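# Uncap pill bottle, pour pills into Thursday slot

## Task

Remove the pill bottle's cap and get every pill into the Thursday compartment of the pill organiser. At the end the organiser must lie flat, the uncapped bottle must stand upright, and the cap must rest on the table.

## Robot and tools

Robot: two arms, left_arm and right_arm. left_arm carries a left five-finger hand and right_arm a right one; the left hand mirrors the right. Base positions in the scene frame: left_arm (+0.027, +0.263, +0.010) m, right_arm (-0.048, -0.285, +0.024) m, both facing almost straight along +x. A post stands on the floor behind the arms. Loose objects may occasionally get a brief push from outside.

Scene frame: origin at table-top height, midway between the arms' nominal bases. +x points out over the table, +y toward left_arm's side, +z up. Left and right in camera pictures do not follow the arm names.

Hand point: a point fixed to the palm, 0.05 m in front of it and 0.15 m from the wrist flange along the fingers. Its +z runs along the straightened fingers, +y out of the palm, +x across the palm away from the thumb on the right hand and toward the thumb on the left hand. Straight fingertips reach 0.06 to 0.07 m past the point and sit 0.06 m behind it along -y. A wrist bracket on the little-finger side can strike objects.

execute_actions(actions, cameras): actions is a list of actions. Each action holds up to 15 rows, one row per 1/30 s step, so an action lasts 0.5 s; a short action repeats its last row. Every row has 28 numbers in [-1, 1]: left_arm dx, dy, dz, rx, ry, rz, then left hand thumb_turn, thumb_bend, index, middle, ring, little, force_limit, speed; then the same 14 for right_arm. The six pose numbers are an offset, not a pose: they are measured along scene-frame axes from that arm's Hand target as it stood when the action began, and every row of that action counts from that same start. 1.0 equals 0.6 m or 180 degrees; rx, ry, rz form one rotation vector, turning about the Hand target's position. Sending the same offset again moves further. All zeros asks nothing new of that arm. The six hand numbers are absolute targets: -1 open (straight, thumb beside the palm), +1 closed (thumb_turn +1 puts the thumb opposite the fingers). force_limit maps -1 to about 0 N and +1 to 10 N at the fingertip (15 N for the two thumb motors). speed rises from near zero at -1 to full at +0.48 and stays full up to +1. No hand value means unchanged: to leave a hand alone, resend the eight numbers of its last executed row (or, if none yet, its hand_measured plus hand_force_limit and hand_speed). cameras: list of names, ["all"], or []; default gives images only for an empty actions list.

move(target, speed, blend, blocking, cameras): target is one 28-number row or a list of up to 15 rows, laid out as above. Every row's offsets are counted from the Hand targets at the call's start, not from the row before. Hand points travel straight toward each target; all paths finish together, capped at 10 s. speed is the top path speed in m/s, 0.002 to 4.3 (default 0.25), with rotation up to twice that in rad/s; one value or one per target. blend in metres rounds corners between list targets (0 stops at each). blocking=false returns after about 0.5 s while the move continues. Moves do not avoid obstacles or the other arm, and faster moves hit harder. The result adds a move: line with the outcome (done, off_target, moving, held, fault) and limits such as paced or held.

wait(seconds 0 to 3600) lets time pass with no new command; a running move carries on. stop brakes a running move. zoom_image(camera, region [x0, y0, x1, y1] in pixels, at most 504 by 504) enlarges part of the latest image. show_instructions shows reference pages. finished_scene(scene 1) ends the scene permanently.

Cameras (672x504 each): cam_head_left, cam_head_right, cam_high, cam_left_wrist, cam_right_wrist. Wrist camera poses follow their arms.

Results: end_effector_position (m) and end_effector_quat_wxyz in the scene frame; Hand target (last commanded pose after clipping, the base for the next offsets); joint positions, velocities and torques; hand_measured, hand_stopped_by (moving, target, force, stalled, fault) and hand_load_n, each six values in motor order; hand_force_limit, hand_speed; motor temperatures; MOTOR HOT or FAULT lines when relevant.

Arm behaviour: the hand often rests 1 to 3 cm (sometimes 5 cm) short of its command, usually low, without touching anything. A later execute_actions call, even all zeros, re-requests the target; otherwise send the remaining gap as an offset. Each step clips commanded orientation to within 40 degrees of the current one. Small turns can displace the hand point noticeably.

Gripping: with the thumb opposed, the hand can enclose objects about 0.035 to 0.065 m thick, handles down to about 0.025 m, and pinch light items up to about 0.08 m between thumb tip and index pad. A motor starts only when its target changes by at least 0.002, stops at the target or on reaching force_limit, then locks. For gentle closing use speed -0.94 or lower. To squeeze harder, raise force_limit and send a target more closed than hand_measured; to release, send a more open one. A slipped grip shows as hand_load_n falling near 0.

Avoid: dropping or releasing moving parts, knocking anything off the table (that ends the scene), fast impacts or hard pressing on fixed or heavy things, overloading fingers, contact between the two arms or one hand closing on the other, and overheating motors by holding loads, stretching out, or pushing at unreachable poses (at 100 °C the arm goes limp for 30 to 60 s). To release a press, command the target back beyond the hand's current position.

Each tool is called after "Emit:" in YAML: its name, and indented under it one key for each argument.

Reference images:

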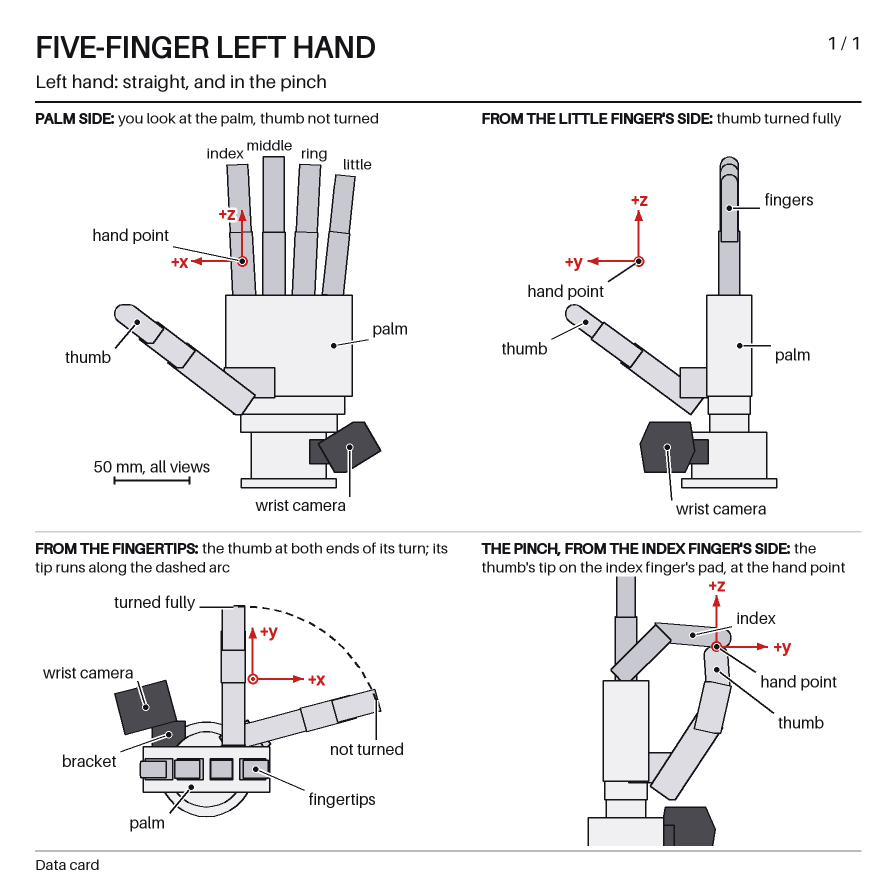

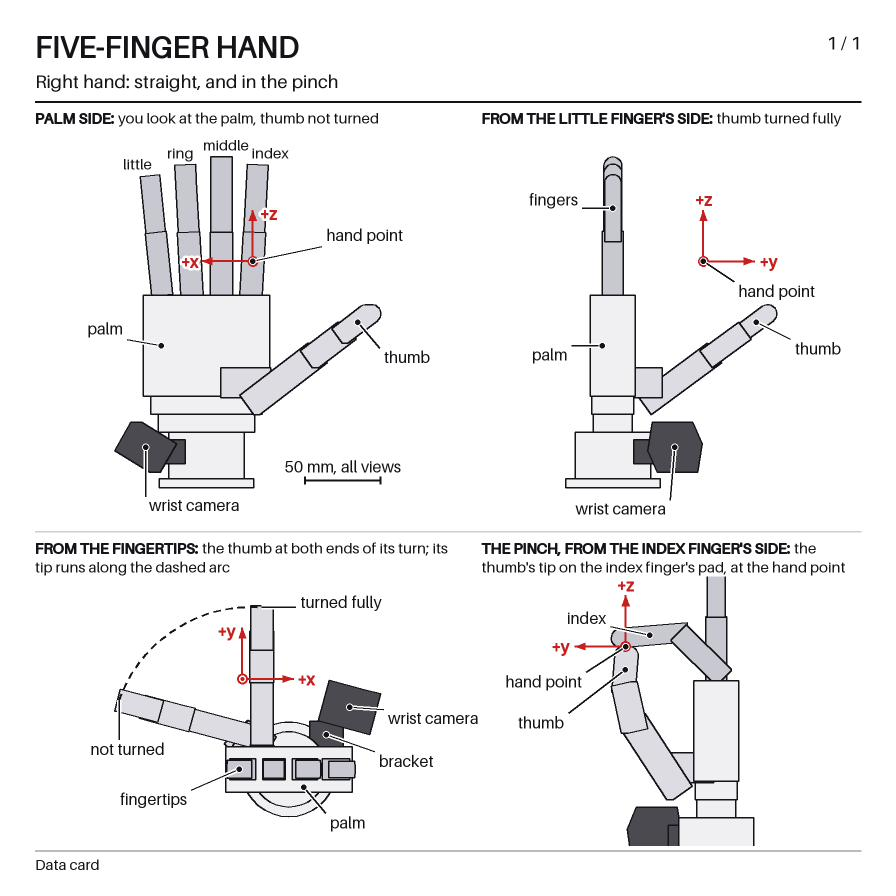

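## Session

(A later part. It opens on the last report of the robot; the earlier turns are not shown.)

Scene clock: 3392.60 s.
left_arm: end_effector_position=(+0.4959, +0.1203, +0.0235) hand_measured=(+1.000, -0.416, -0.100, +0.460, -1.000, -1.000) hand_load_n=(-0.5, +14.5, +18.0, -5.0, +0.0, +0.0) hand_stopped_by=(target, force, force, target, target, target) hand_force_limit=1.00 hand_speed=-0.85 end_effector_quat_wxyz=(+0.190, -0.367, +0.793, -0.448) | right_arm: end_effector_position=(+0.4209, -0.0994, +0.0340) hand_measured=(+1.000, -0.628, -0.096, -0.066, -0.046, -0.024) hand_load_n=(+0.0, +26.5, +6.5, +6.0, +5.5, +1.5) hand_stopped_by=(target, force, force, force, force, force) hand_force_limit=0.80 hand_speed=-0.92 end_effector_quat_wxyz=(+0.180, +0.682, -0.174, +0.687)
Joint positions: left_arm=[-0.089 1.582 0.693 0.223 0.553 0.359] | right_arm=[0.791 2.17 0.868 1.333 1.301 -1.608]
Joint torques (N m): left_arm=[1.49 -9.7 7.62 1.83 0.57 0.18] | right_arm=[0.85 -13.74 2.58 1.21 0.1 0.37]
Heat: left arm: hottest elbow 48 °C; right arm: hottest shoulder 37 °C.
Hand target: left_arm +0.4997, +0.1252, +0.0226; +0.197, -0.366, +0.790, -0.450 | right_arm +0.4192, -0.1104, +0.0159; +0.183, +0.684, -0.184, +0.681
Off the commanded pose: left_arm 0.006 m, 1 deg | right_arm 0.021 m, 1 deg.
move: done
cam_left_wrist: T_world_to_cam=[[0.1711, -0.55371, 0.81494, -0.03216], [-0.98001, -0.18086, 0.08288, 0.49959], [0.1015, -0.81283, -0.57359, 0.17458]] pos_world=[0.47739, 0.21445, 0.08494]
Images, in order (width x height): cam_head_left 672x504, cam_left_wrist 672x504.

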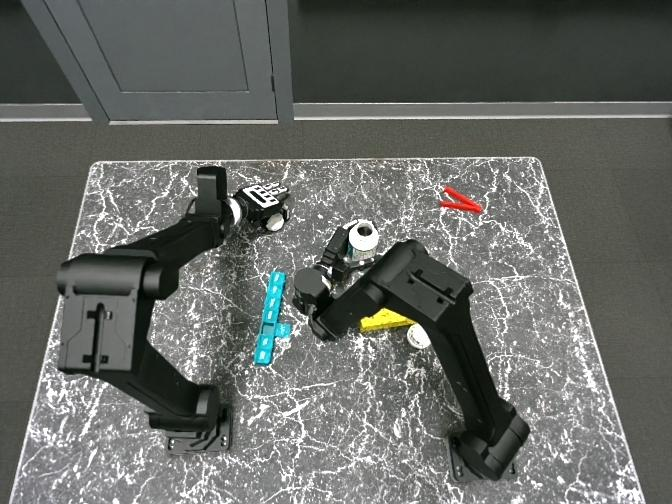

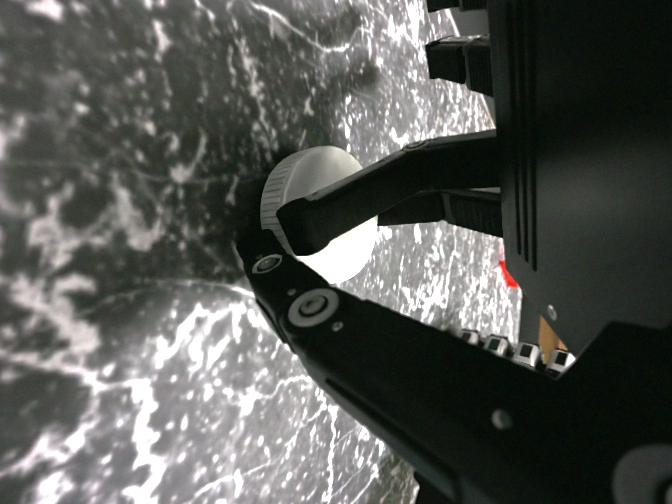

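Emit:
move:
  target:
    - [0,0,-0.008,0,0,0,1,0.25,0.1,0.46,-1,-1,1,-0.85,0,0,0,0,0,0,1,0.5,0.6,0.6,0.6,0.5,0.8,-0.92]
  speed: 0.02
  cameras: []

Emit:
move:
  target:
    - [0,0,-0.008,0,0,0,1,0.25,0.1,0.46,-1,-1,1,-0.85,0,0,0,0,0,0,1,0.5,0.6,0.6,0.6,0.5,0.8,-0.92]
  speed: 0.02
  cameras: ["cam_left_wrist"]

Scene clock: 3395.63 s.
left_arm: end_effector_position=(+0.4976, +0.1201, +0.0206) hand_measured=(+1.000, -0.416, -0.100, +0.460, -1.000, -1.000) hand_load_n=(-0.5, +15.0, +17.5, -5.0, +0.5, +0.0) hand_stopped_by=(target, force, force, target, target, target) hand_force_limit=1.00 hand_speed=-0.85 end_effector_quat_wxyz=(+0.192, -0.366, +0.792, -0.449) | right_arm: end_effector_position=(+0.4209, -0.0994, +0.0340) hand_measured=(+1.000, -0.628, -0.096, -0.066, -0.046, -0.024) hand_load_n=(+0.0, +26.5, +7.0, +6.5, +5.5, +1.5) hand_stopped_by=(target, force, force, force, force, force) hand_force_limit=0.80 hand_speed=-0.92 end_effector_quat_wxyz=(+0.180, +0.682, -0.174, +0.687)
Joint positions: left_arm=[-0.089 1.594 0.693 0.239 0.553 0.359] | right_arm=[0.791 2.17 0.868 1.333 1.301 -1.608]
Joint torques (N m): left_arm=[1.55 -9.64 7.25 1.89 0.55 0.19] | right_arm=[0.85 -13.74 2.59 1.2 0.1 0.37]
Heat: left arm: hottest elbow 48 °C; right arm: hottest shoulder 37 °C.
Hand target: left_arm +0.4997, +0.1253, +0.0178; +0.197, -0.366, +0.790, -0.450 | right_arm +0.4192, -0.1104, +0.0159; +0.183, +0.684, -0.184, +0.681
Off the commanded pose: left_arm 0.006 m, 1 deg | right_arm 0.021 m, 1 deg.
move: done

Scene clock: 3396.30 s.
left_arm: end_effector_position=(+0.4985, +0.1197, +0.0206) hand_measured=(+1.000, -0.416, -0.100, +0.460, -1.000, -1.000) hand_load_n=(-0.5, +15.0, +17.5, -4.5, +0.0, +0.0) hand_stopped_by=(target, force, force, target, target, target) hand_force_limit=1.00 hand_speed=-0.85 end_effector_quat_wxyz=(+0.195, -0.363, +0.791, -0.452) | right_arm: end_effector_position=(+0.4209, -0.0994, +0.0340) hand_measured=(+1.000, -0.628, -0.096, -0.066, -0.046, -0.024) hand_load_n=(+0.5, +26.5, +7.0, +6.0, +5.5, +1.5) hand_stopped_by=(target, force, force, force, force, force) hand_force_limit=0.80 hand_speed=-0.92 end_effector_quat_wxyz=(+0.180, +0.682, -0.174, +0.687)
Joint positions: left_arm=[-0.089 1.596 0.69 0.255 0.555 0.359] | right_arm=[0.791 2.17 0.868 1.333 1.301 -1.608]
Joint torques (N m): left_arm=[1.55 -9.11 7.23 1.83 0.47 0.19] | right_arm=[0.85 -13.74 2.58 1.21 0.1 0.37]
Heat: left arm: hottest elbow 48 °C; right arm: hottest shoulder 37 °C.
Hand target: left_arm +0.4998, +0.1253, +0.0130; +0.197, -0.366, +0.790, -0.450 | right_arm +0.4192, -0.1104, +0.0159; +0.183, +0.684, -0.184, +0.681
Off the commanded pose: left_arm 0.010 m, 0 deg | right_arm 0.021 m, 1 deg.
move: done
cam_left_wrist: T_world_to_cam=[[0.15823, -0.55193, 0.81874, -0.02441], [-0.98148, -0.17858, 0.0693, 0.50313], [0.10796, -0.81454, -0.56997, 0.16901]] pos_world=[0.47943, 0.21404, 0.08145]

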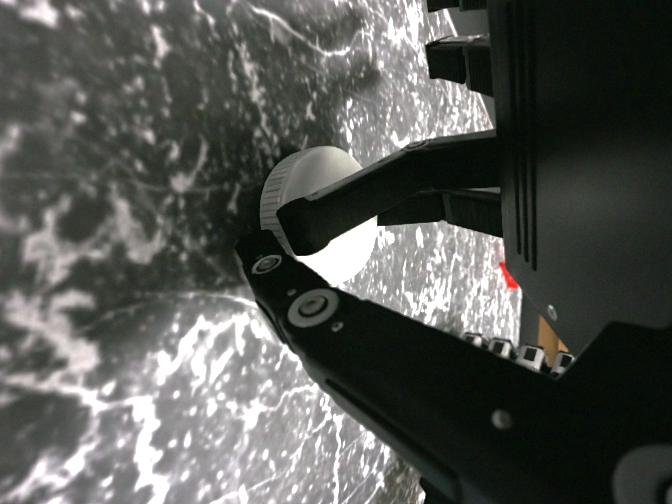

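Emit:
move:
  target:
    - [0,0,0.005,0,0,0,1,-0.5,-0.2,0.46,-1,-1,-0.2,-0.85,0,0,0,0,0,0,1,0.5,0.6,0.6,0.6,0.5,0.8,-0.92]
    - [0,0,0.005,0,0,0,1,-0.62,-0.4,0.46,-1,-1,-0.2,-0.7,0,0,0,0,0,0,1,0.5,0.6,0.6,0.6,0.5,0.8,-0.92]
  speed: 0.02
  cameras: ["cam_left_wrist"]

Scene clock: 3401.80 s.
left_arm: end_effector_position=(+0.4986, +0.1196, +0.0207) hand_measured=(+1.000, -0.618, -0.400, +0.460, -1.000, -1.000) hand_load_n=(-0.5, -1.0, +0.0, +0.0, +0.0, -0.5) hand_stopped_by=(target, target, target, target, target, target) hand_force_limit=-0.20 hand_speed=-0.70 end_effector_quat_wxyz=(+0.195, -0.363, +0.791, -0.452) | right_arm: end_effector_position=(+0.4209, -0.0994, +0.0340) hand_measured=(+1.000, -0.628, -0.096, -0.066, -0.046, -0.024) hand_load_n=(+0.0, +26.5, +6.5, +6.0, +5.0, +1.5) hand_stopped_by=(target, force, force, force, force, force) hand_force_limit=0.80 hand_speed=-0.92 end_effector_quat_wxyz=(+0.180, +0.682, -0.174, +0.687)
Joint positions: left_arm=[-0.089 1.596 0.69 0.255 0.556 0.359] | right_arm=[0.791 2.17 0.868 1.333 1.301 -1.608]
Joint torques (N m): left_arm=[1.55 -9.64 7.42 1.47 0.46 0.19] | right_arm=[0.85 -13.74 2.58 1.21 0.1 0.37]
Heat: left arm: hottest elbow 47 °C; right arm: hottest shoulder 37 °C.
Hand target: left_arm +0.4998, +0.1252, +0.0162; +0.197, -0.366, +0.790, -0.450 | right_arm +0.4192, -0.1104, +0.0159; +0.183, +0.684, -0.184, +0.681
Off the commanded pose: left_arm 0.007 m, 1 deg | right_arm 0.021 m, 1 deg.
move: done
cam_left_wrist: T_world_to_cam=[[0.15776, -0.55174, 0.81896, -0.02424], [-0.98156, -0.17829, 0.06897, 0.50313], [0.10796, -0.81474, -0.56969, 0.16903]] pos_world=[0.47943, 0.21404, 0.08145]

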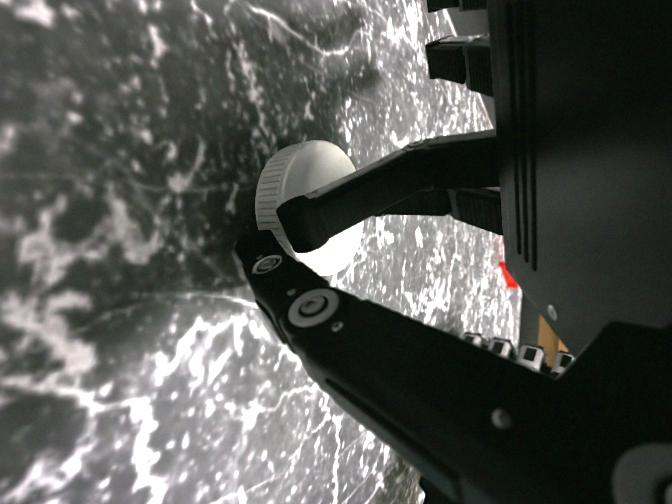

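Emit:
move:
  target:
    - [0,0,0.03,0,0,0,1,-0.68,-0.42,0.46,-1,-1,-0.2,-0.7,0,0,0,0,0,0,1,0.5,0.6,0.6,0.6,0.5,0.8,-0.92]
  speed: 0.03
  cameras: ["cam_left_wrist"]

Scene clock: 3406.17 s.
left_arm: end_effector_position=(+0.4928, +0.1198, +0.0245) hand_measured=(+1.000, -0.678, -0.420, +0.460, -1.000, -1.000) hand_load_n=(-0.5, +0.0, +0.0, +0.5, +0.0, +0.0) hand_stopped_by=(target, target, target, target, target, target) hand_force_limit=-0.20 hand_speed=-0.70 end_effector_quat_wxyz=(+0.186, -0.367, +0.793, -0.448) | right_arm: end_effector_position=(+0.4209, -0.0994, +0.0340) hand_measured=(+1.000, -0.628, -0.096, -0.066, -0.046, -0.024) hand_load_n=(+0.0, +26.5, +6.5, +6.0, +5.0, +2.0) hand_stopped_by=(target, force, force, force, force, force) hand_force_limit=0.80 hand_speed=-0.92 end_effector_quat_wxyz=(+0.180, +0.682, -0.174, +0.687)
Joint positions: left_arm=[-0.089 1.575 0.69 0.214 0.557 0.359] | right_arm=[0.791 2.17 0.868 1.333 1.301 -1.608]
Joint torques (N m): left_arm=[1.55 -11.22 8.66 0.81 0.4 0.18] | right_arm=[0.85 -13.74 2.58 1.21 0.1 0.37]
Heat: left arm: hottest elbow 47 °C; right arm: hottest shoulder 37 °C.
Hand target: left_arm +0.4998, +0.1253, +0.0341; +0.197, -0.366, +0.790, -0.450 | right_arm +0.4192, -0.1104, +0.0159; +0.183, +0.684, -0.184, +0.681
Off the commanded pose: left_arm 0.013 m, 1 deg | right_arm 0.021 m, 1 deg.
move: off_target (left_arm)
cam_left_wrist: T_world_to_cam=[[0.17359, -0.55235, 0.81534, -0.03402], [-0.98018, -0.17711, 0.08871, 0.49589], [0.09541, -0.81458, -0.57215, 0.17826]] pos_world=[0.47497, 0.21424, 0.08574]

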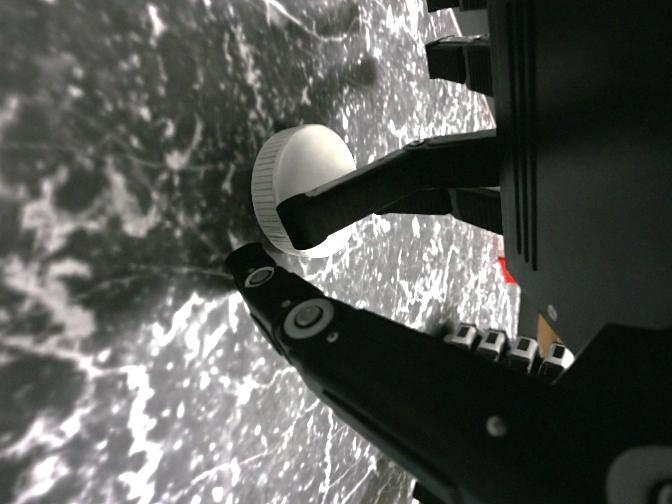

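Emit:
move:
  target:
    - [-0.01,0.0,0.3,0,0,0,1,-0.68,-0.42,0.46,-1,-1,-0.2,-0.5,0,0,0,0,0,0,1,0.5,0.6,0.6,0.6,0.5,0.8,-0.92]
    - [-0.2,0.4,0.55,0,0,0.2,1,-0.68,-0.42,0.0,-1,-1,-0.2,-0.5,0,0,0,0,0,0,1,0.5,0.6,0.6,0.6,0.5,0.8,-0.92]
    - [-0.42,0.55,0.5,0,0,0.4,-1,-1,-1,-1,-1,-1,-0.2,-0.5,0,0,0,0,0,0,1,0.5,0.6,0.6,0.6,0.5,0.8,-0.92]
  speed: 0.2
  blend: [0.02,0.04,0]
  cameras: ["all"]

Emit:
zoom_image:
  camera: "cam_head_left"
  region: [230, 180, 430, 380]

Emit:
zoom_image:
  camera: "cam_high"
  region: [220, 130, 420, 330]

Scene clock: 3419.97 s.
left_arm: end_effector_position=(+0.2516, +0.4550, +0.3344) hand_measured=(-1.000, -1.000, -1.000, -1.000, -1.000, -1.000) hand_load_n=(+0.0, +0.0, +0.0, +0.0, +0.0, +0.0) hand_stopped_by=(target, target, target, target, target, target) hand_force_limit=-0.20 hand_speed=-0.50 end_effector_quat_wxyz=(-0.425, +0.755, -0.432, +0.249) | right_arm: end_effector_position=(+0.4209, -0.0994, +0.0340) hand_measured=(+1.000, -0.628, -0.096, -0.066, -0.046, -0.024) hand_load_n=(+0.0, +26.5, +7.0, +6.0, +5.5, +2.0) hand_stopped_by=(target, force, force, force, force, force) hand_force_limit=0.80 hand_speed=-0.92 end_effector_quat_wxyz=(+0.180, +0.682, -0.174, +0.687)
Joint positions: left_arm=[1.012 0.614 0.915 -0.904 0.431 0.269] | right_arm=[0.791 2.17 0.868 1.333 1.301 -1.608]
Joint torques (N m): left_arm=[1.9 -1.67 10.73 0.92 0.45 0.06] | right_arm=[0.85 -13.74 2.58 1.2 0.1 0.37]
Heat: left arm: hottest elbow 47 °C; right arm: hottest shoulder 37 °C.
Hand target: left_arm +0.2478, +0.4552, +0.3340; -0.424, +0.761, -0.424, +0.249 | right_arm +0.4192, -0.1104, +0.0159; +0.183, +0.684, -0.184, +0.681
Off the commanded pose: left_arm 0.004 m, 1 deg | right_arm 0.021 m, 1 deg.
move: done; blend cut to 0 m at target 2; target 2's new numbers were sent with left_arm's hand 0.029 m and 3 deg from that target
cam_left_wrist: T_world_to_cam=[[0.57725, -0.03296, 0.8159, -0.39785], [-0.14144, -0.98812, 0.06015, 0.4589], [0.80423, -0.15013, -0.57505, 0.17188]] pos_world=[0.15633, 0.46614, 0.39584]
cam_right_wrist: T_world_to_cam=[[-0.51565, -0.82043, 0.24698, 0.12319], [-0.54289, 0.08985, -0.83498, 0.26103], [0.66285, -0.56464, -0.49174, -0.20115]] pos_world=[0.33857, -0.03596, 0.08861]

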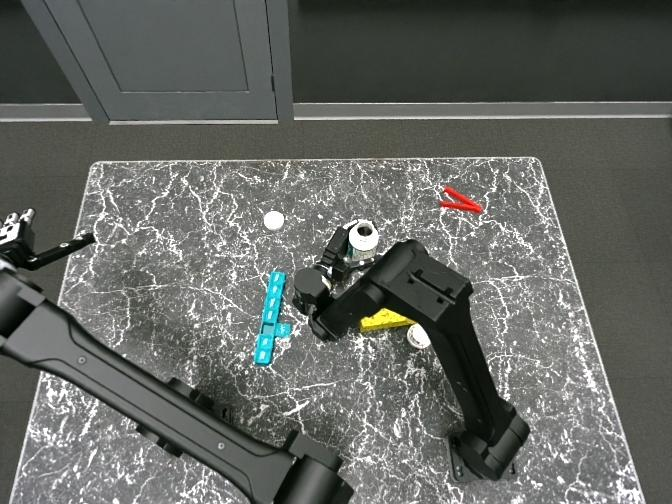

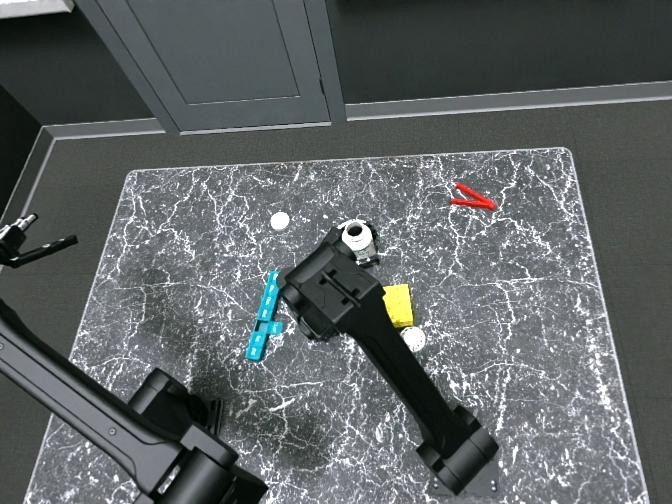

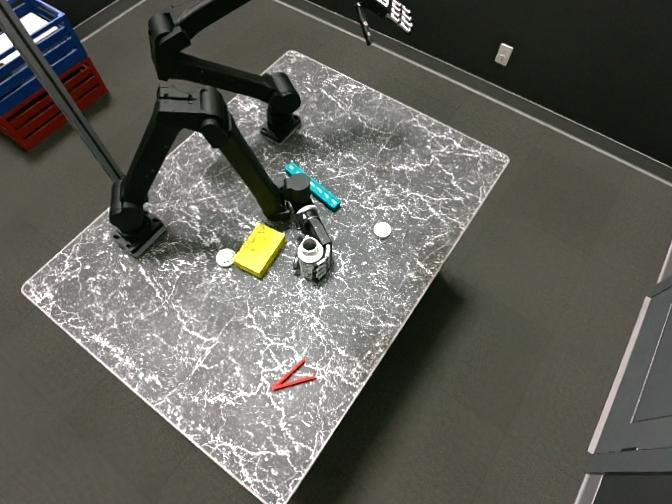

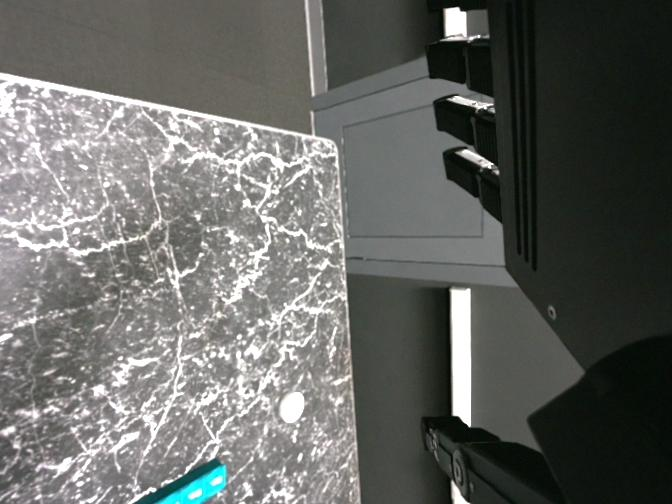

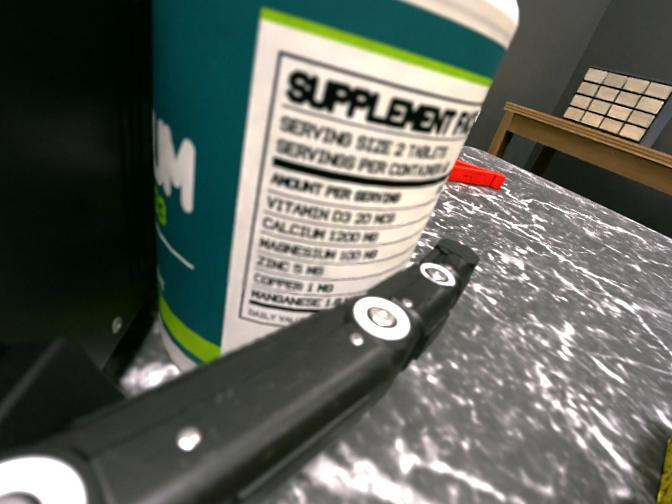

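Scaled by 2.520 from the camera's image (finer frame: 960x720).

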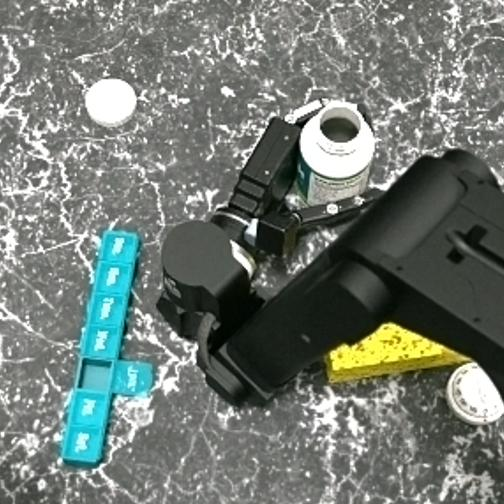

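Scaled by 2.520 from the camera's image (finer frame: 960x720).

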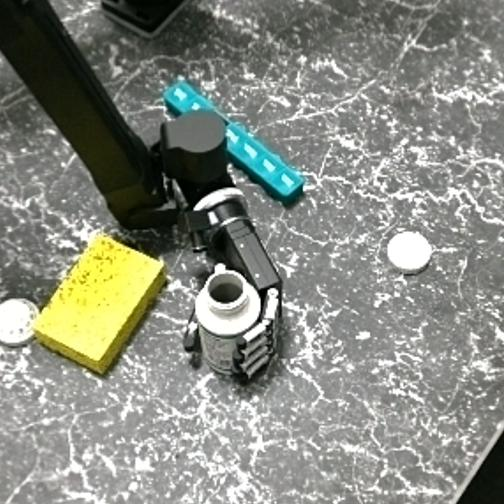

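Emit:
zoom_image:
  camera: "cam_head_left"
  region: [340, 205, 390, 255]

Emit:
zoom_image:
  camera: "cam_high"
  region: [285, 225, 335, 275]

Emit:
zoom_image:
  camera: "cam_head_right"
  region: [330, 205, 390, 265]

Scaled by 10.080 from the camera's image (finer frame: 960x720).

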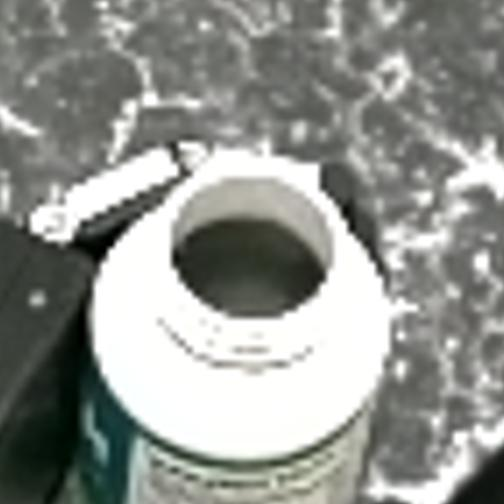

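Scaled by 10.080 from the camera's image (finer frame: 960x720).

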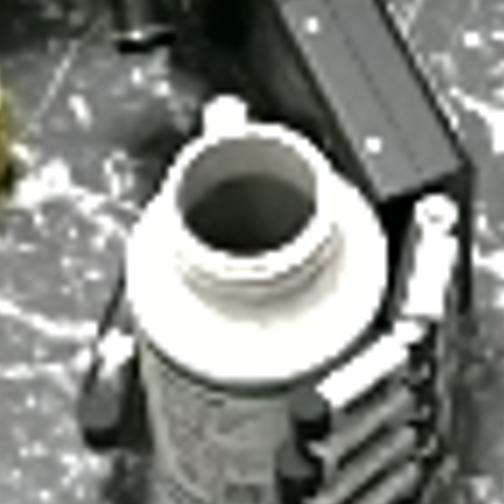

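Scaled by 8.400 from the camera's image (finer frame: 960x720).

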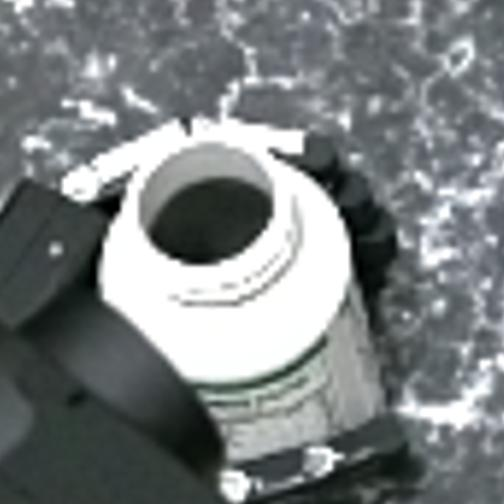

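Emit:
move:
  target:
    - [0.0287,-0.142,-0.18,0,0,-0.494,-1,-1,-1,-1,-1,-1,-0.2,-0.5,0,0,0,0,0,0,1,0.5,0.6,0.6,0.6,0.5,0.8,-0.92]
  speed: 0.25
  cameras: ["cam_left_wrist"]

Scene clock: 3487.70 s.
left_arm: end_effector_position=(+0.2576, +0.3639, +0.2133) hand_measured=(-1.000, -1.000, -1.000, -1.000, -1.000, -1.000) hand_load_n=(+0.0, +0.0, +0.0, -0.5, +0.0, +0.0) hand_stopped_by=(target, target, target, target, target, target) hand_force_limit=-0.20 hand_speed=-0.50 end_effector_quat_wxyz=(+0.152, -0.296, +0.839, -0.430) | right_arm: end_effector_position=(+0.4209, -0.0994, +0.0340) hand_measured=(+1.000, -0.628, -0.096, -0.066, -0.046, -0.024) hand_load_n=(+0.0, +26.5, +7.0, +6.5, +5.5, +2.0) hand_stopped_by=(target, force, force, force, force, force) hand_force_limit=0.80 hand_speed=-0.92 end_effector_quat_wxyz=(+0.180, +0.682, -0.174, +0.687)
Joint positions: left_arm=[0.864 1.133 0.96 -1.669 0.919 1.908] | right_arm=[0.791 2.17 0.868 1.333 1.301 -1.608]
Joint torques (N m): left_arm=[-0.85 -5.07 12.98 -0.81 0.65 0.19] | right_arm=[0.85 -13.74 2.58 1.2 0.1 0.37]
Heat: left arm: hottest elbow 46 °C; right arm: hottest shoulder 37 °C.
Hand target: left_arm +0.2651, +0.3702, +0.2260; +0.128, -0.246, +0.836, -0.474 | right_arm +0.4192, -0.1104, +0.0159; +0.183, +0.684, -0.184, +0.681
Off the commanded pose: left_arm 0.016 m, 8 deg | right_arm 0.021 m, 1 deg.
joint sent to its limit (left arm) — joint 4 (wrist pitch), lower limit. The joint targets are off in orientation, not in position.
move: off_target (left_arm)
cam_left_wrist: T_world_to_cam=[[0.09065, -0.63221, 0.76947, 0.04788], [-0.9945, -0.01674, 0.10341, 0.23405], [-0.0525, -0.77461, -0.63025, 0.54339]] pos_world=[0.25695, 0.45511, 0.28142]

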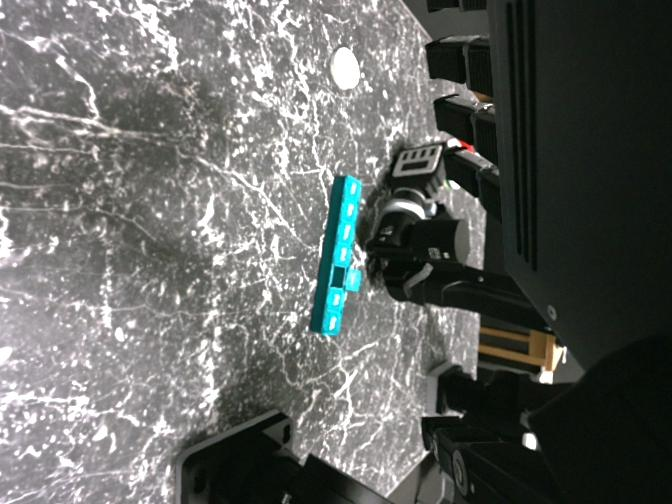

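Emit:
move:
  target:
    - [0,0,0,0,0,0,-1,-1,-1,-1,-1,-1,-0.2,-0.5,0,0,0.05,0,0,0,1,0.5,0.6,0.6,0.6,0.5,0.8,-0.92]
    - [0,0,0,0,0,0,-1,-1,-1,-1,-1,-1,-0.2,-0.5,0,0,0.3,0,0,0,1,0.5,0.6,0.6,0.6,0.5,0.8,-0.92]
  speed: [0.05,0.1]
  blend: 0.01
  cameras: ["cam_right_wrist","cam_head_left"]

Emit:
zoom_image:
  camera: "cam_head_left"
  region: [300, 160, 440, 300]

Scene clock: 3495.87 s.
left_arm: end_effector_position=(+0.2576, +0.3639, +0.2133) hand_measured=(-1.000, -1.000, -1.000, -1.000, -1.000, -1.000) hand_load_n=(-0.5, +0.0, +0.0, +0.0, +0.0, +0.0) hand_stopped_by=(target, target, target, target, target, target) hand_force_limit=-0.20 hand_speed=-0.50 end_effector_quat_wxyz=(+0.153, -0.296, +0.839, -0.430) | right_arm: end_effector_position=(+0.4134, -0.1065, +0.1876) hand_measured=(+1.000, -0.628, -0.096, -0.066, -0.046, -0.024) hand_load_n=(+1.5, +26.0, +7.5, +6.5, +4.5, +1.0) hand_stopped_by=(target, force, force, force, force, force) hand_force_limit=0.80 hand_speed=-0.92 end_effector_quat_wxyz=(+0.184, +0.689, -0.171, +0.680)
Joint positions: left_arm=[0.864 1.133 0.96 -1.669 0.919 1.909] | right_arm=[0.791 1.719 0.823 0.867 1.302 -1.565]
Joint torques (N m): left_arm=[-0.97 -5.07 13.03 -0.81 0.65 0.2] | right_arm=[0.79 -14.92 7.95 0.8 0.08 0.04]
Heat: left arm: hottest elbow 46 °C; right arm: hottest shoulder 37 °C.
Hand target: left_arm +0.2651, +0.3702, +0.2260; +0.128, -0.246, +0.836, -0.474 | right_arm +0.4192, -0.1103, +0.1961; +0.183, +0.684, -0.184, +0.681
Off the commanded pose: left_arm 0.016 m, 8 deg | right_arm 0.011 m, 2 deg.
joint sent to its limit (left arm) — joint 4 (wrist pitch), lower limit. The joint targets are off in orientation, not in position.
move: off_target (right_arm)
cam_right_wrist: T_world_to_cam=[[-0.51116, -0.81849, 0.26227, 0.07106], [-0.56042, 0.08604, -0.82373, 0.3906], [0.65165, -0.56804, -0.50268, -0.11834]] pos_world=[0.33233, -0.04267, 0.24362]
Images, in order (width x height): cam_head_left 672x504, cam_right_wrist 672x504.

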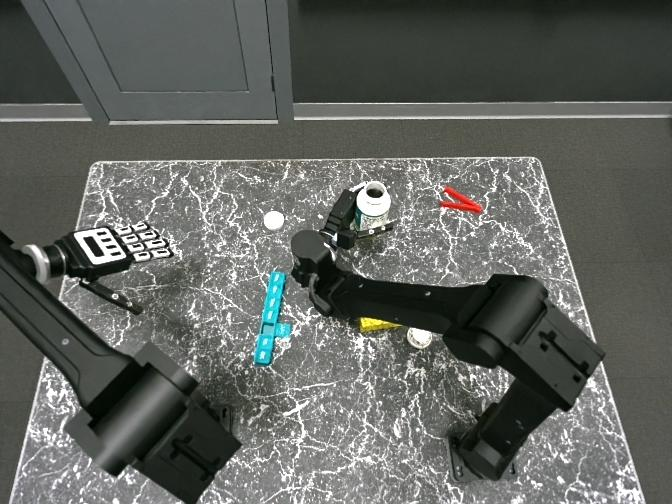

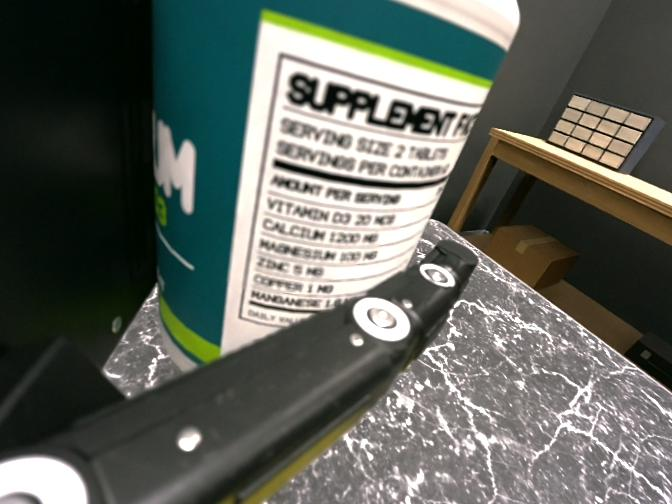

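Scaled by 3.600 from the camera's image (finer frame: 960x720).

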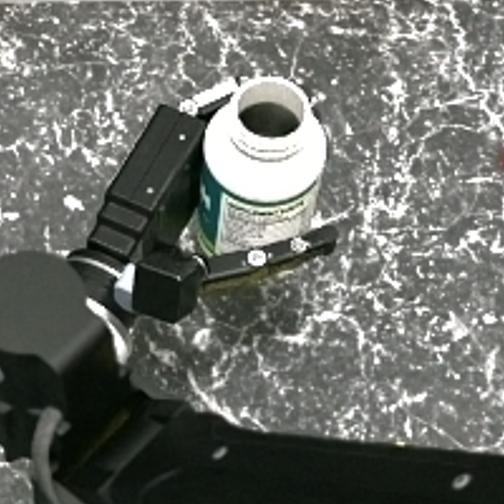

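Emit:
move:
  target:
    - [0,0,0,0,0,0,-1,-1,-1,-1,-1,-1,-0.2,-0.5,-0.2,0.17,0.09,0,0,0.2,1,0.5,0.6,0.6,0.6,0.5,0.8,-0.92]
    - [0,0,0,0,0,0,-1,-1,-1,-1,-1,-1,-0.2,-0.5,-0.4653,0.4005,0.09,0,0,0.4833,1,0.5,0.6,0.6,0.6,0.5,0.8,-0.92]
  speed: 0.14
  blend: 0.04
  cameras: ["all"]

Scene clock: 3506.17 s.
left_arm: end_effector_position=(+0.2576, +0.3639, +0.2133) hand_measured=(-1.000, -1.000, -1.000, -1.000, -1.000, -1.000) hand_load_n=(+0.0, +0.0, +0.0, +0.0, -0.5, +0.0) hand_stopped_by=(target, target, target, target, target, target) hand_force_limit=-0.20 hand_speed=-0.50 end_effector_quat_wxyz=(+0.153, -0.296, +0.839, -0.430) | right_arm: end_effector_position=(+0.1469, +0.1299, +0.2506) hand_measured=(+1.000, -0.628, -0.096, -0.066, -0.046, -0.024) hand_load_n=(+1.5, +26.0, +7.5, +6.0, +4.5, +1.0) hand_stopped_by=(target, force, force, force, force, force) hand_force_limit=0.80 hand_speed=-0.92 end_effector_quat_wxyz=(-0.334, +0.625, +0.330, +0.623)
Joint positions: left_arm=[0.864 1.133 0.96 -1.669 0.919 1.909] | right_arm=[1.444 1.13 0.437 0.694 0.47 -1.564]
Joint torques (N m): left_arm=[-0.85 -5.07 12.98 -0.81 0.66 0.21] | right_arm=[3.31 -6.65 7.88 1.26 -0.11 -0.08]
Heat: left arm: hottest elbow 47 °C; right arm: hottest shoulder 37 °C.
Hand target: left_arm +0.2651, +0.3702, +0.2260; +0.128, -0.246, +0.836, -0.474 | right_arm +0.1399, +0.1299, +0.2498; -0.336, +0.623, +0.338, +0.620
Off the commanded pose: left_arm 0.016 m, 8 deg | right_arm 0.007 m, 1 deg.
joint sent to its limit (left arm) — joint 4 (wrist pitch), lower limit. The joint targets are off in orientation, not in position.
move: done
cam_left_wrist: T_world_to_cam=[[0.09, -0.63257, 0.76926, 0.0482], [-0.99456, -0.01637, 0.10291, 0.23403], [-0.05251, -0.77433, -0.6306, 0.54343]] pos_world=[0.25695, 0.45511, 0.28152]
cam_right_wrist: T_world_to_cam=[[0.77646, -0.58506, 0.23413, -0.1006], [-0.14956, -0.53202, -0.83342, 0.29505], [0.61216, 0.6121, -0.50059, 0.07324]] pos_world=[0.0774, 0.05328, 0.30612]

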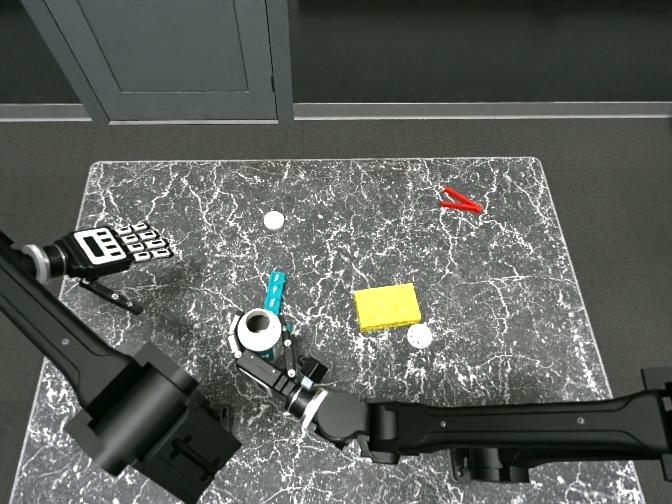

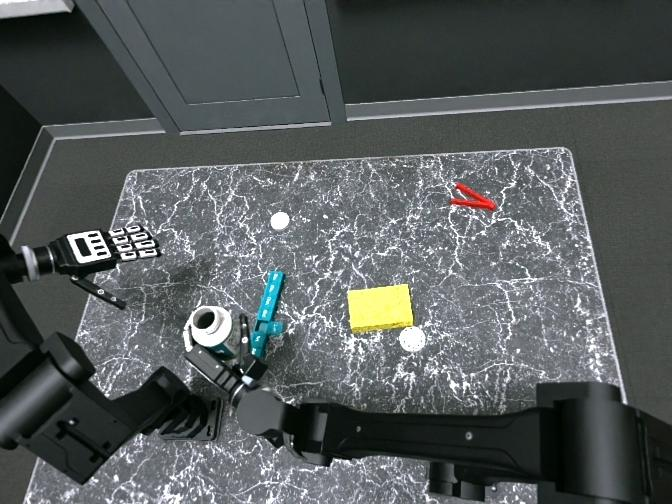

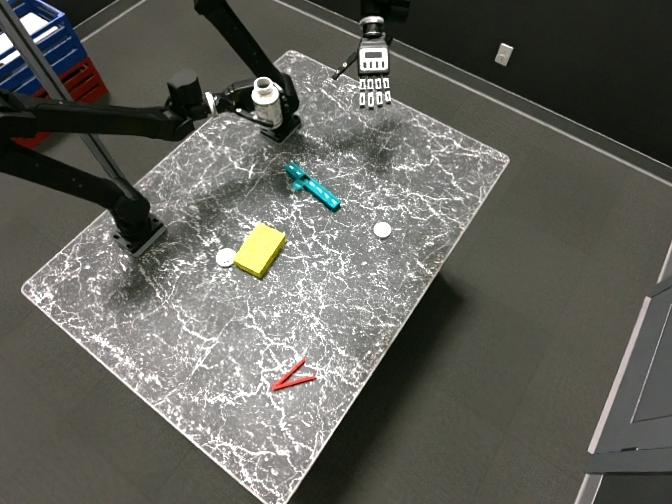

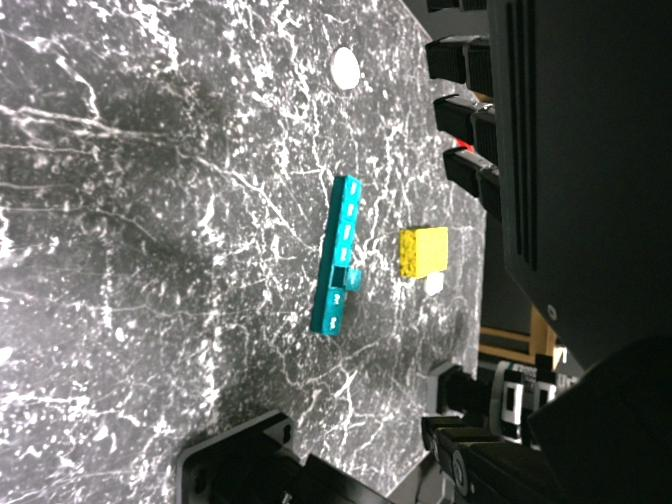

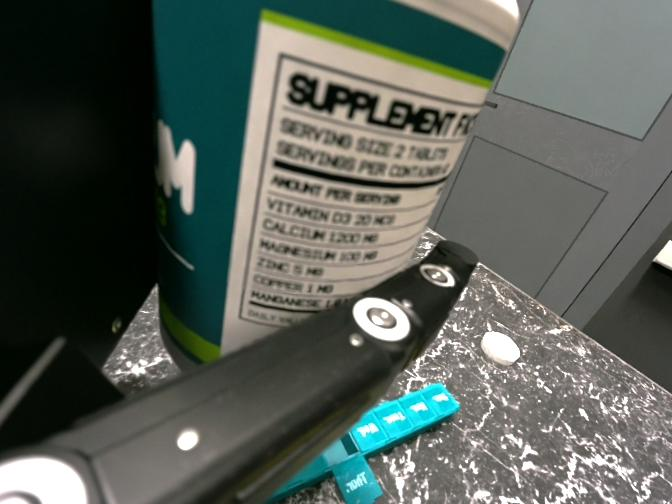

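Emit:
zoom_image:
  camera: "cam_head_left"
  region: [220, 255, 340, 375]

Emit:
zoom_image:
  camera: "cam_head_right"
  region: [170, 255, 290, 375]

Emit:
zoom_image:
  camera: "cam_high"
  region: [220, 60, 340, 220]

Scaled by 4.200 from the camera's image (finer frame: 960x720).

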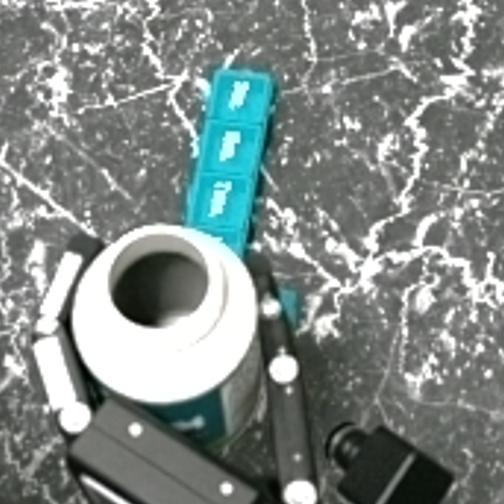

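Scaled by 4.200 from the camera's image (finer frame: 960x720).

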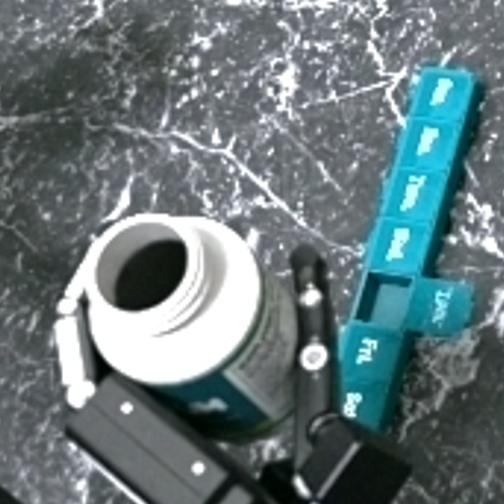

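Scaled by 3.150 from the camera's image (finer frame: 960x720).

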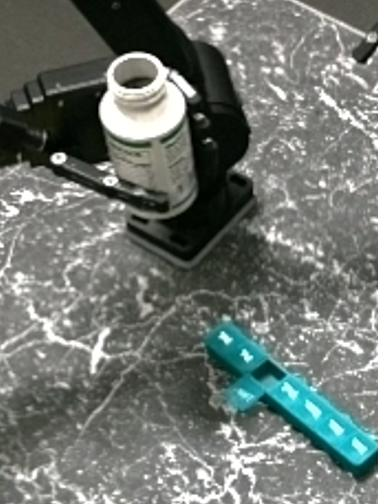

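Emit:
move:
  target:
    - [0,0,0,0,0,0,-1,-1,-1,-1,-1,-1,-0.2,-0.5,0.005,0.111,-0.2,0.1817,0.2797,0,1,0.5,0.6,0.6,0.6,0.5,0.8,-0.92]
  speed: 0.12
  cameras: ["all"]

Emit:
zoom_image:
  camera: "cam_head_right"
  region: [170, 255, 290, 375]

Emit:
zoom_image:
  camera: "cam_head_left"
  region: [220, 255, 340, 375]

Scene clock: 3532.80 s.
left_arm: end_effector_position=(+0.2576, +0.3639, +0.2133) hand_measured=(-1.000, -1.000, -1.000, -1.000, -1.000, -1.000) hand_load_n=(-0.5, +0.0, +0.0, +0.0, +0.0, +0.0) hand_stopped_by=(target, target, target, target, target, target) hand_force_limit=-0.20 hand_speed=-0.50 end_effector_quat_wxyz=(+0.153, -0.296, +0.839, -0.430) | right_arm: end_effector_position=(+0.1340, +0.1902, +0.1236) hand_measured=(+1.000, -0.628, -0.096, -0.066, -0.046, -0.024) hand_load_n=(+1.0, +26.5, +7.5, +6.0, +4.5, +1.0) hand_stopped_by=(target, force, force, force, force, force) hand_force_limit=0.80 hand_speed=-0.92 end_effector_quat_wxyz=(-0.595, +0.717, -0.007, +0.364)
Joint positions: left_arm=[0.864 1.133 0.96 -1.669 0.919 1.909] | right_arm=[1.332 1.52 0.437 1.055 0.322 -0.53]
Joint torques (N m): left_arm=[-0.91 -5.13 13.03 -0.81 0.66 0.21] | right_arm=[0.73 -7.88 7.36 2.63 -0.1 0.03]
Heat: left arm: hottest elbow 47 °C; right arm: hottest shoulder 37 °C.
Hand target: left_arm +0.2651, +0.3702, +0.2260; +0.128, -0.246, +0.836, -0.474 | right_arm +0.1429, +0.1965, +0.1299; -0.603, +0.708, -0.017, +0.367
Off the commanded pose: left_arm 0.016 m, 8 deg | right_arm 0.013 m, 2 deg.
joint sent to its limit (left arm) — joint 4 (wrist pitch), lower limit. The joint targets are off in orientation, not in position.
move: off_target (right_arm)
cam_left_wrist: T_world_to_cam=[[0.09, -0.63257, 0.76926, 0.0482], [-0.99456, -0.01637, 0.10291, 0.23403], [-0.05251, -0.77433, -0.6306, 0.54343]] pos_world=[0.25695, 0.45511, 0.28152]
cam_right_wrist: T_world_to_cam=[[0.56036, -0.43179, -0.70679, 0.09045], [-0.81398, -0.12937, -0.5663, 0.19882], [0.15308, 0.89265, -0.42397, -0.02074]] pos_world=[0.11433, 0.08329, 0.16773]

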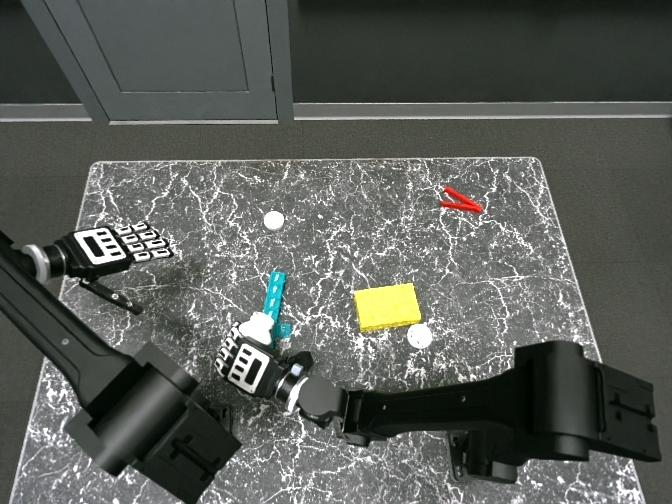

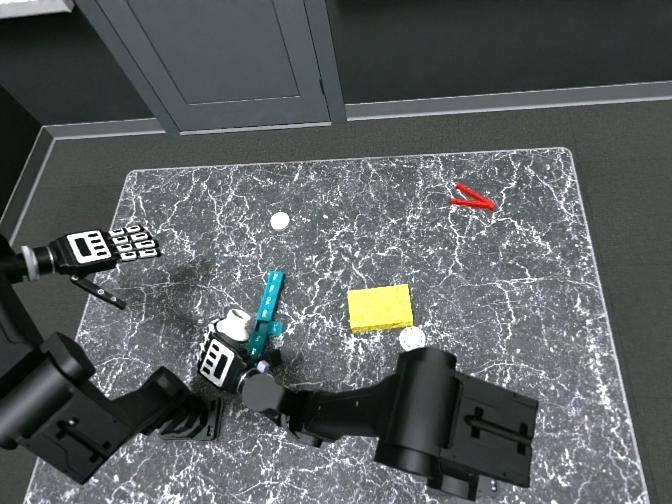

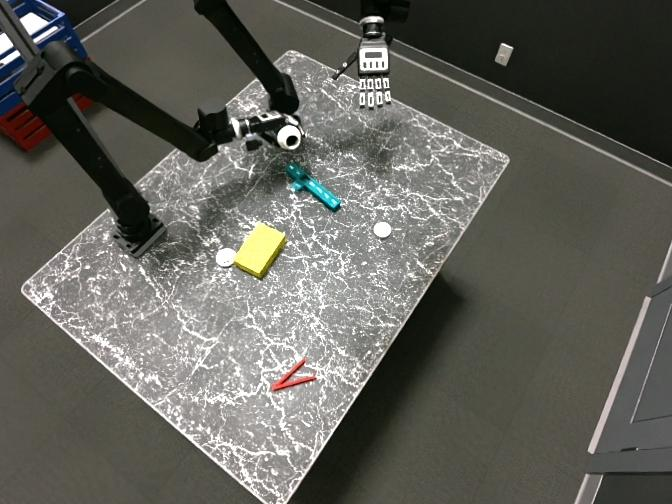

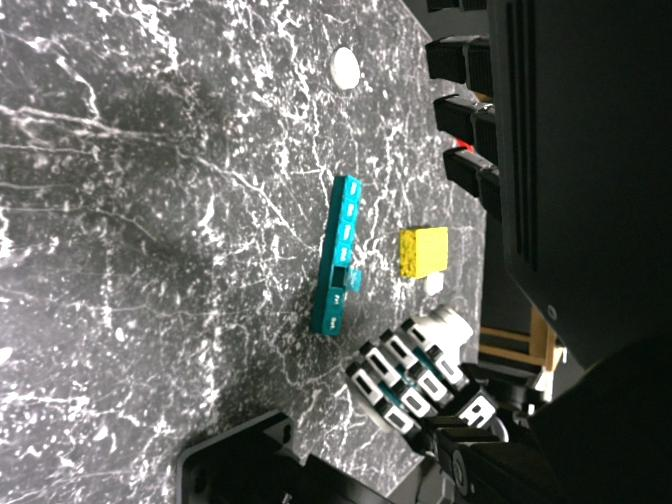

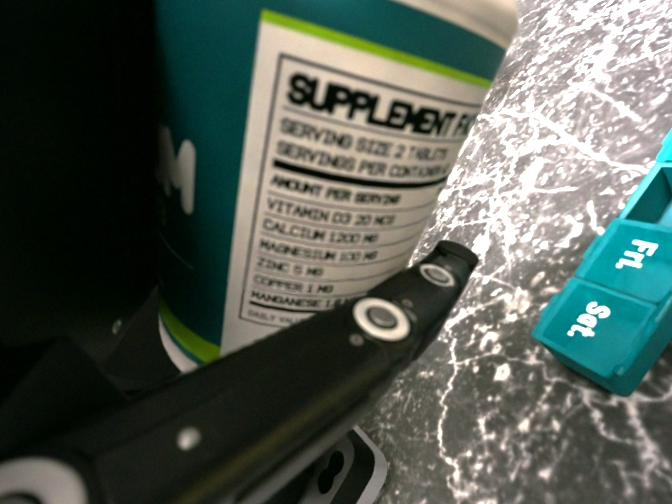

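Scaled by 4.200 from the camera's image (finer frame: 960x720).

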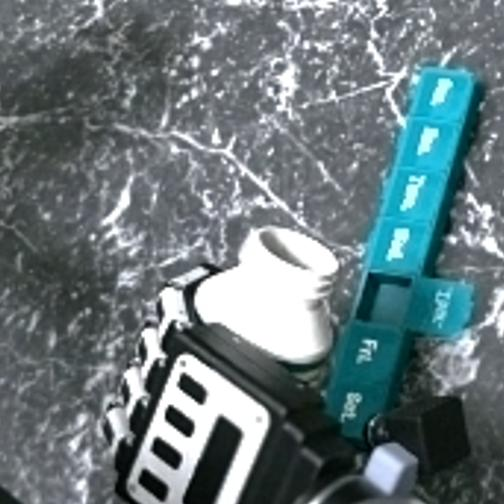

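Scaled by 4.200 from the camera's image (finer frame: 960x720).

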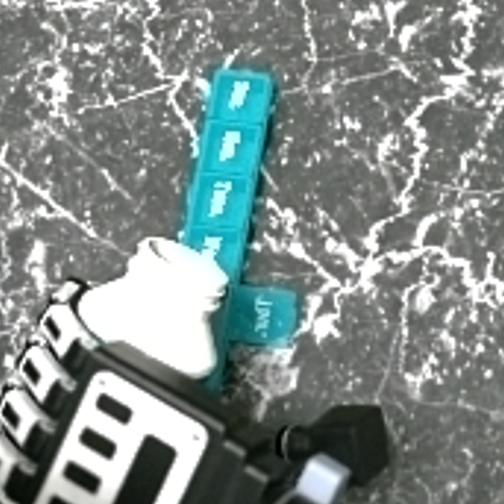

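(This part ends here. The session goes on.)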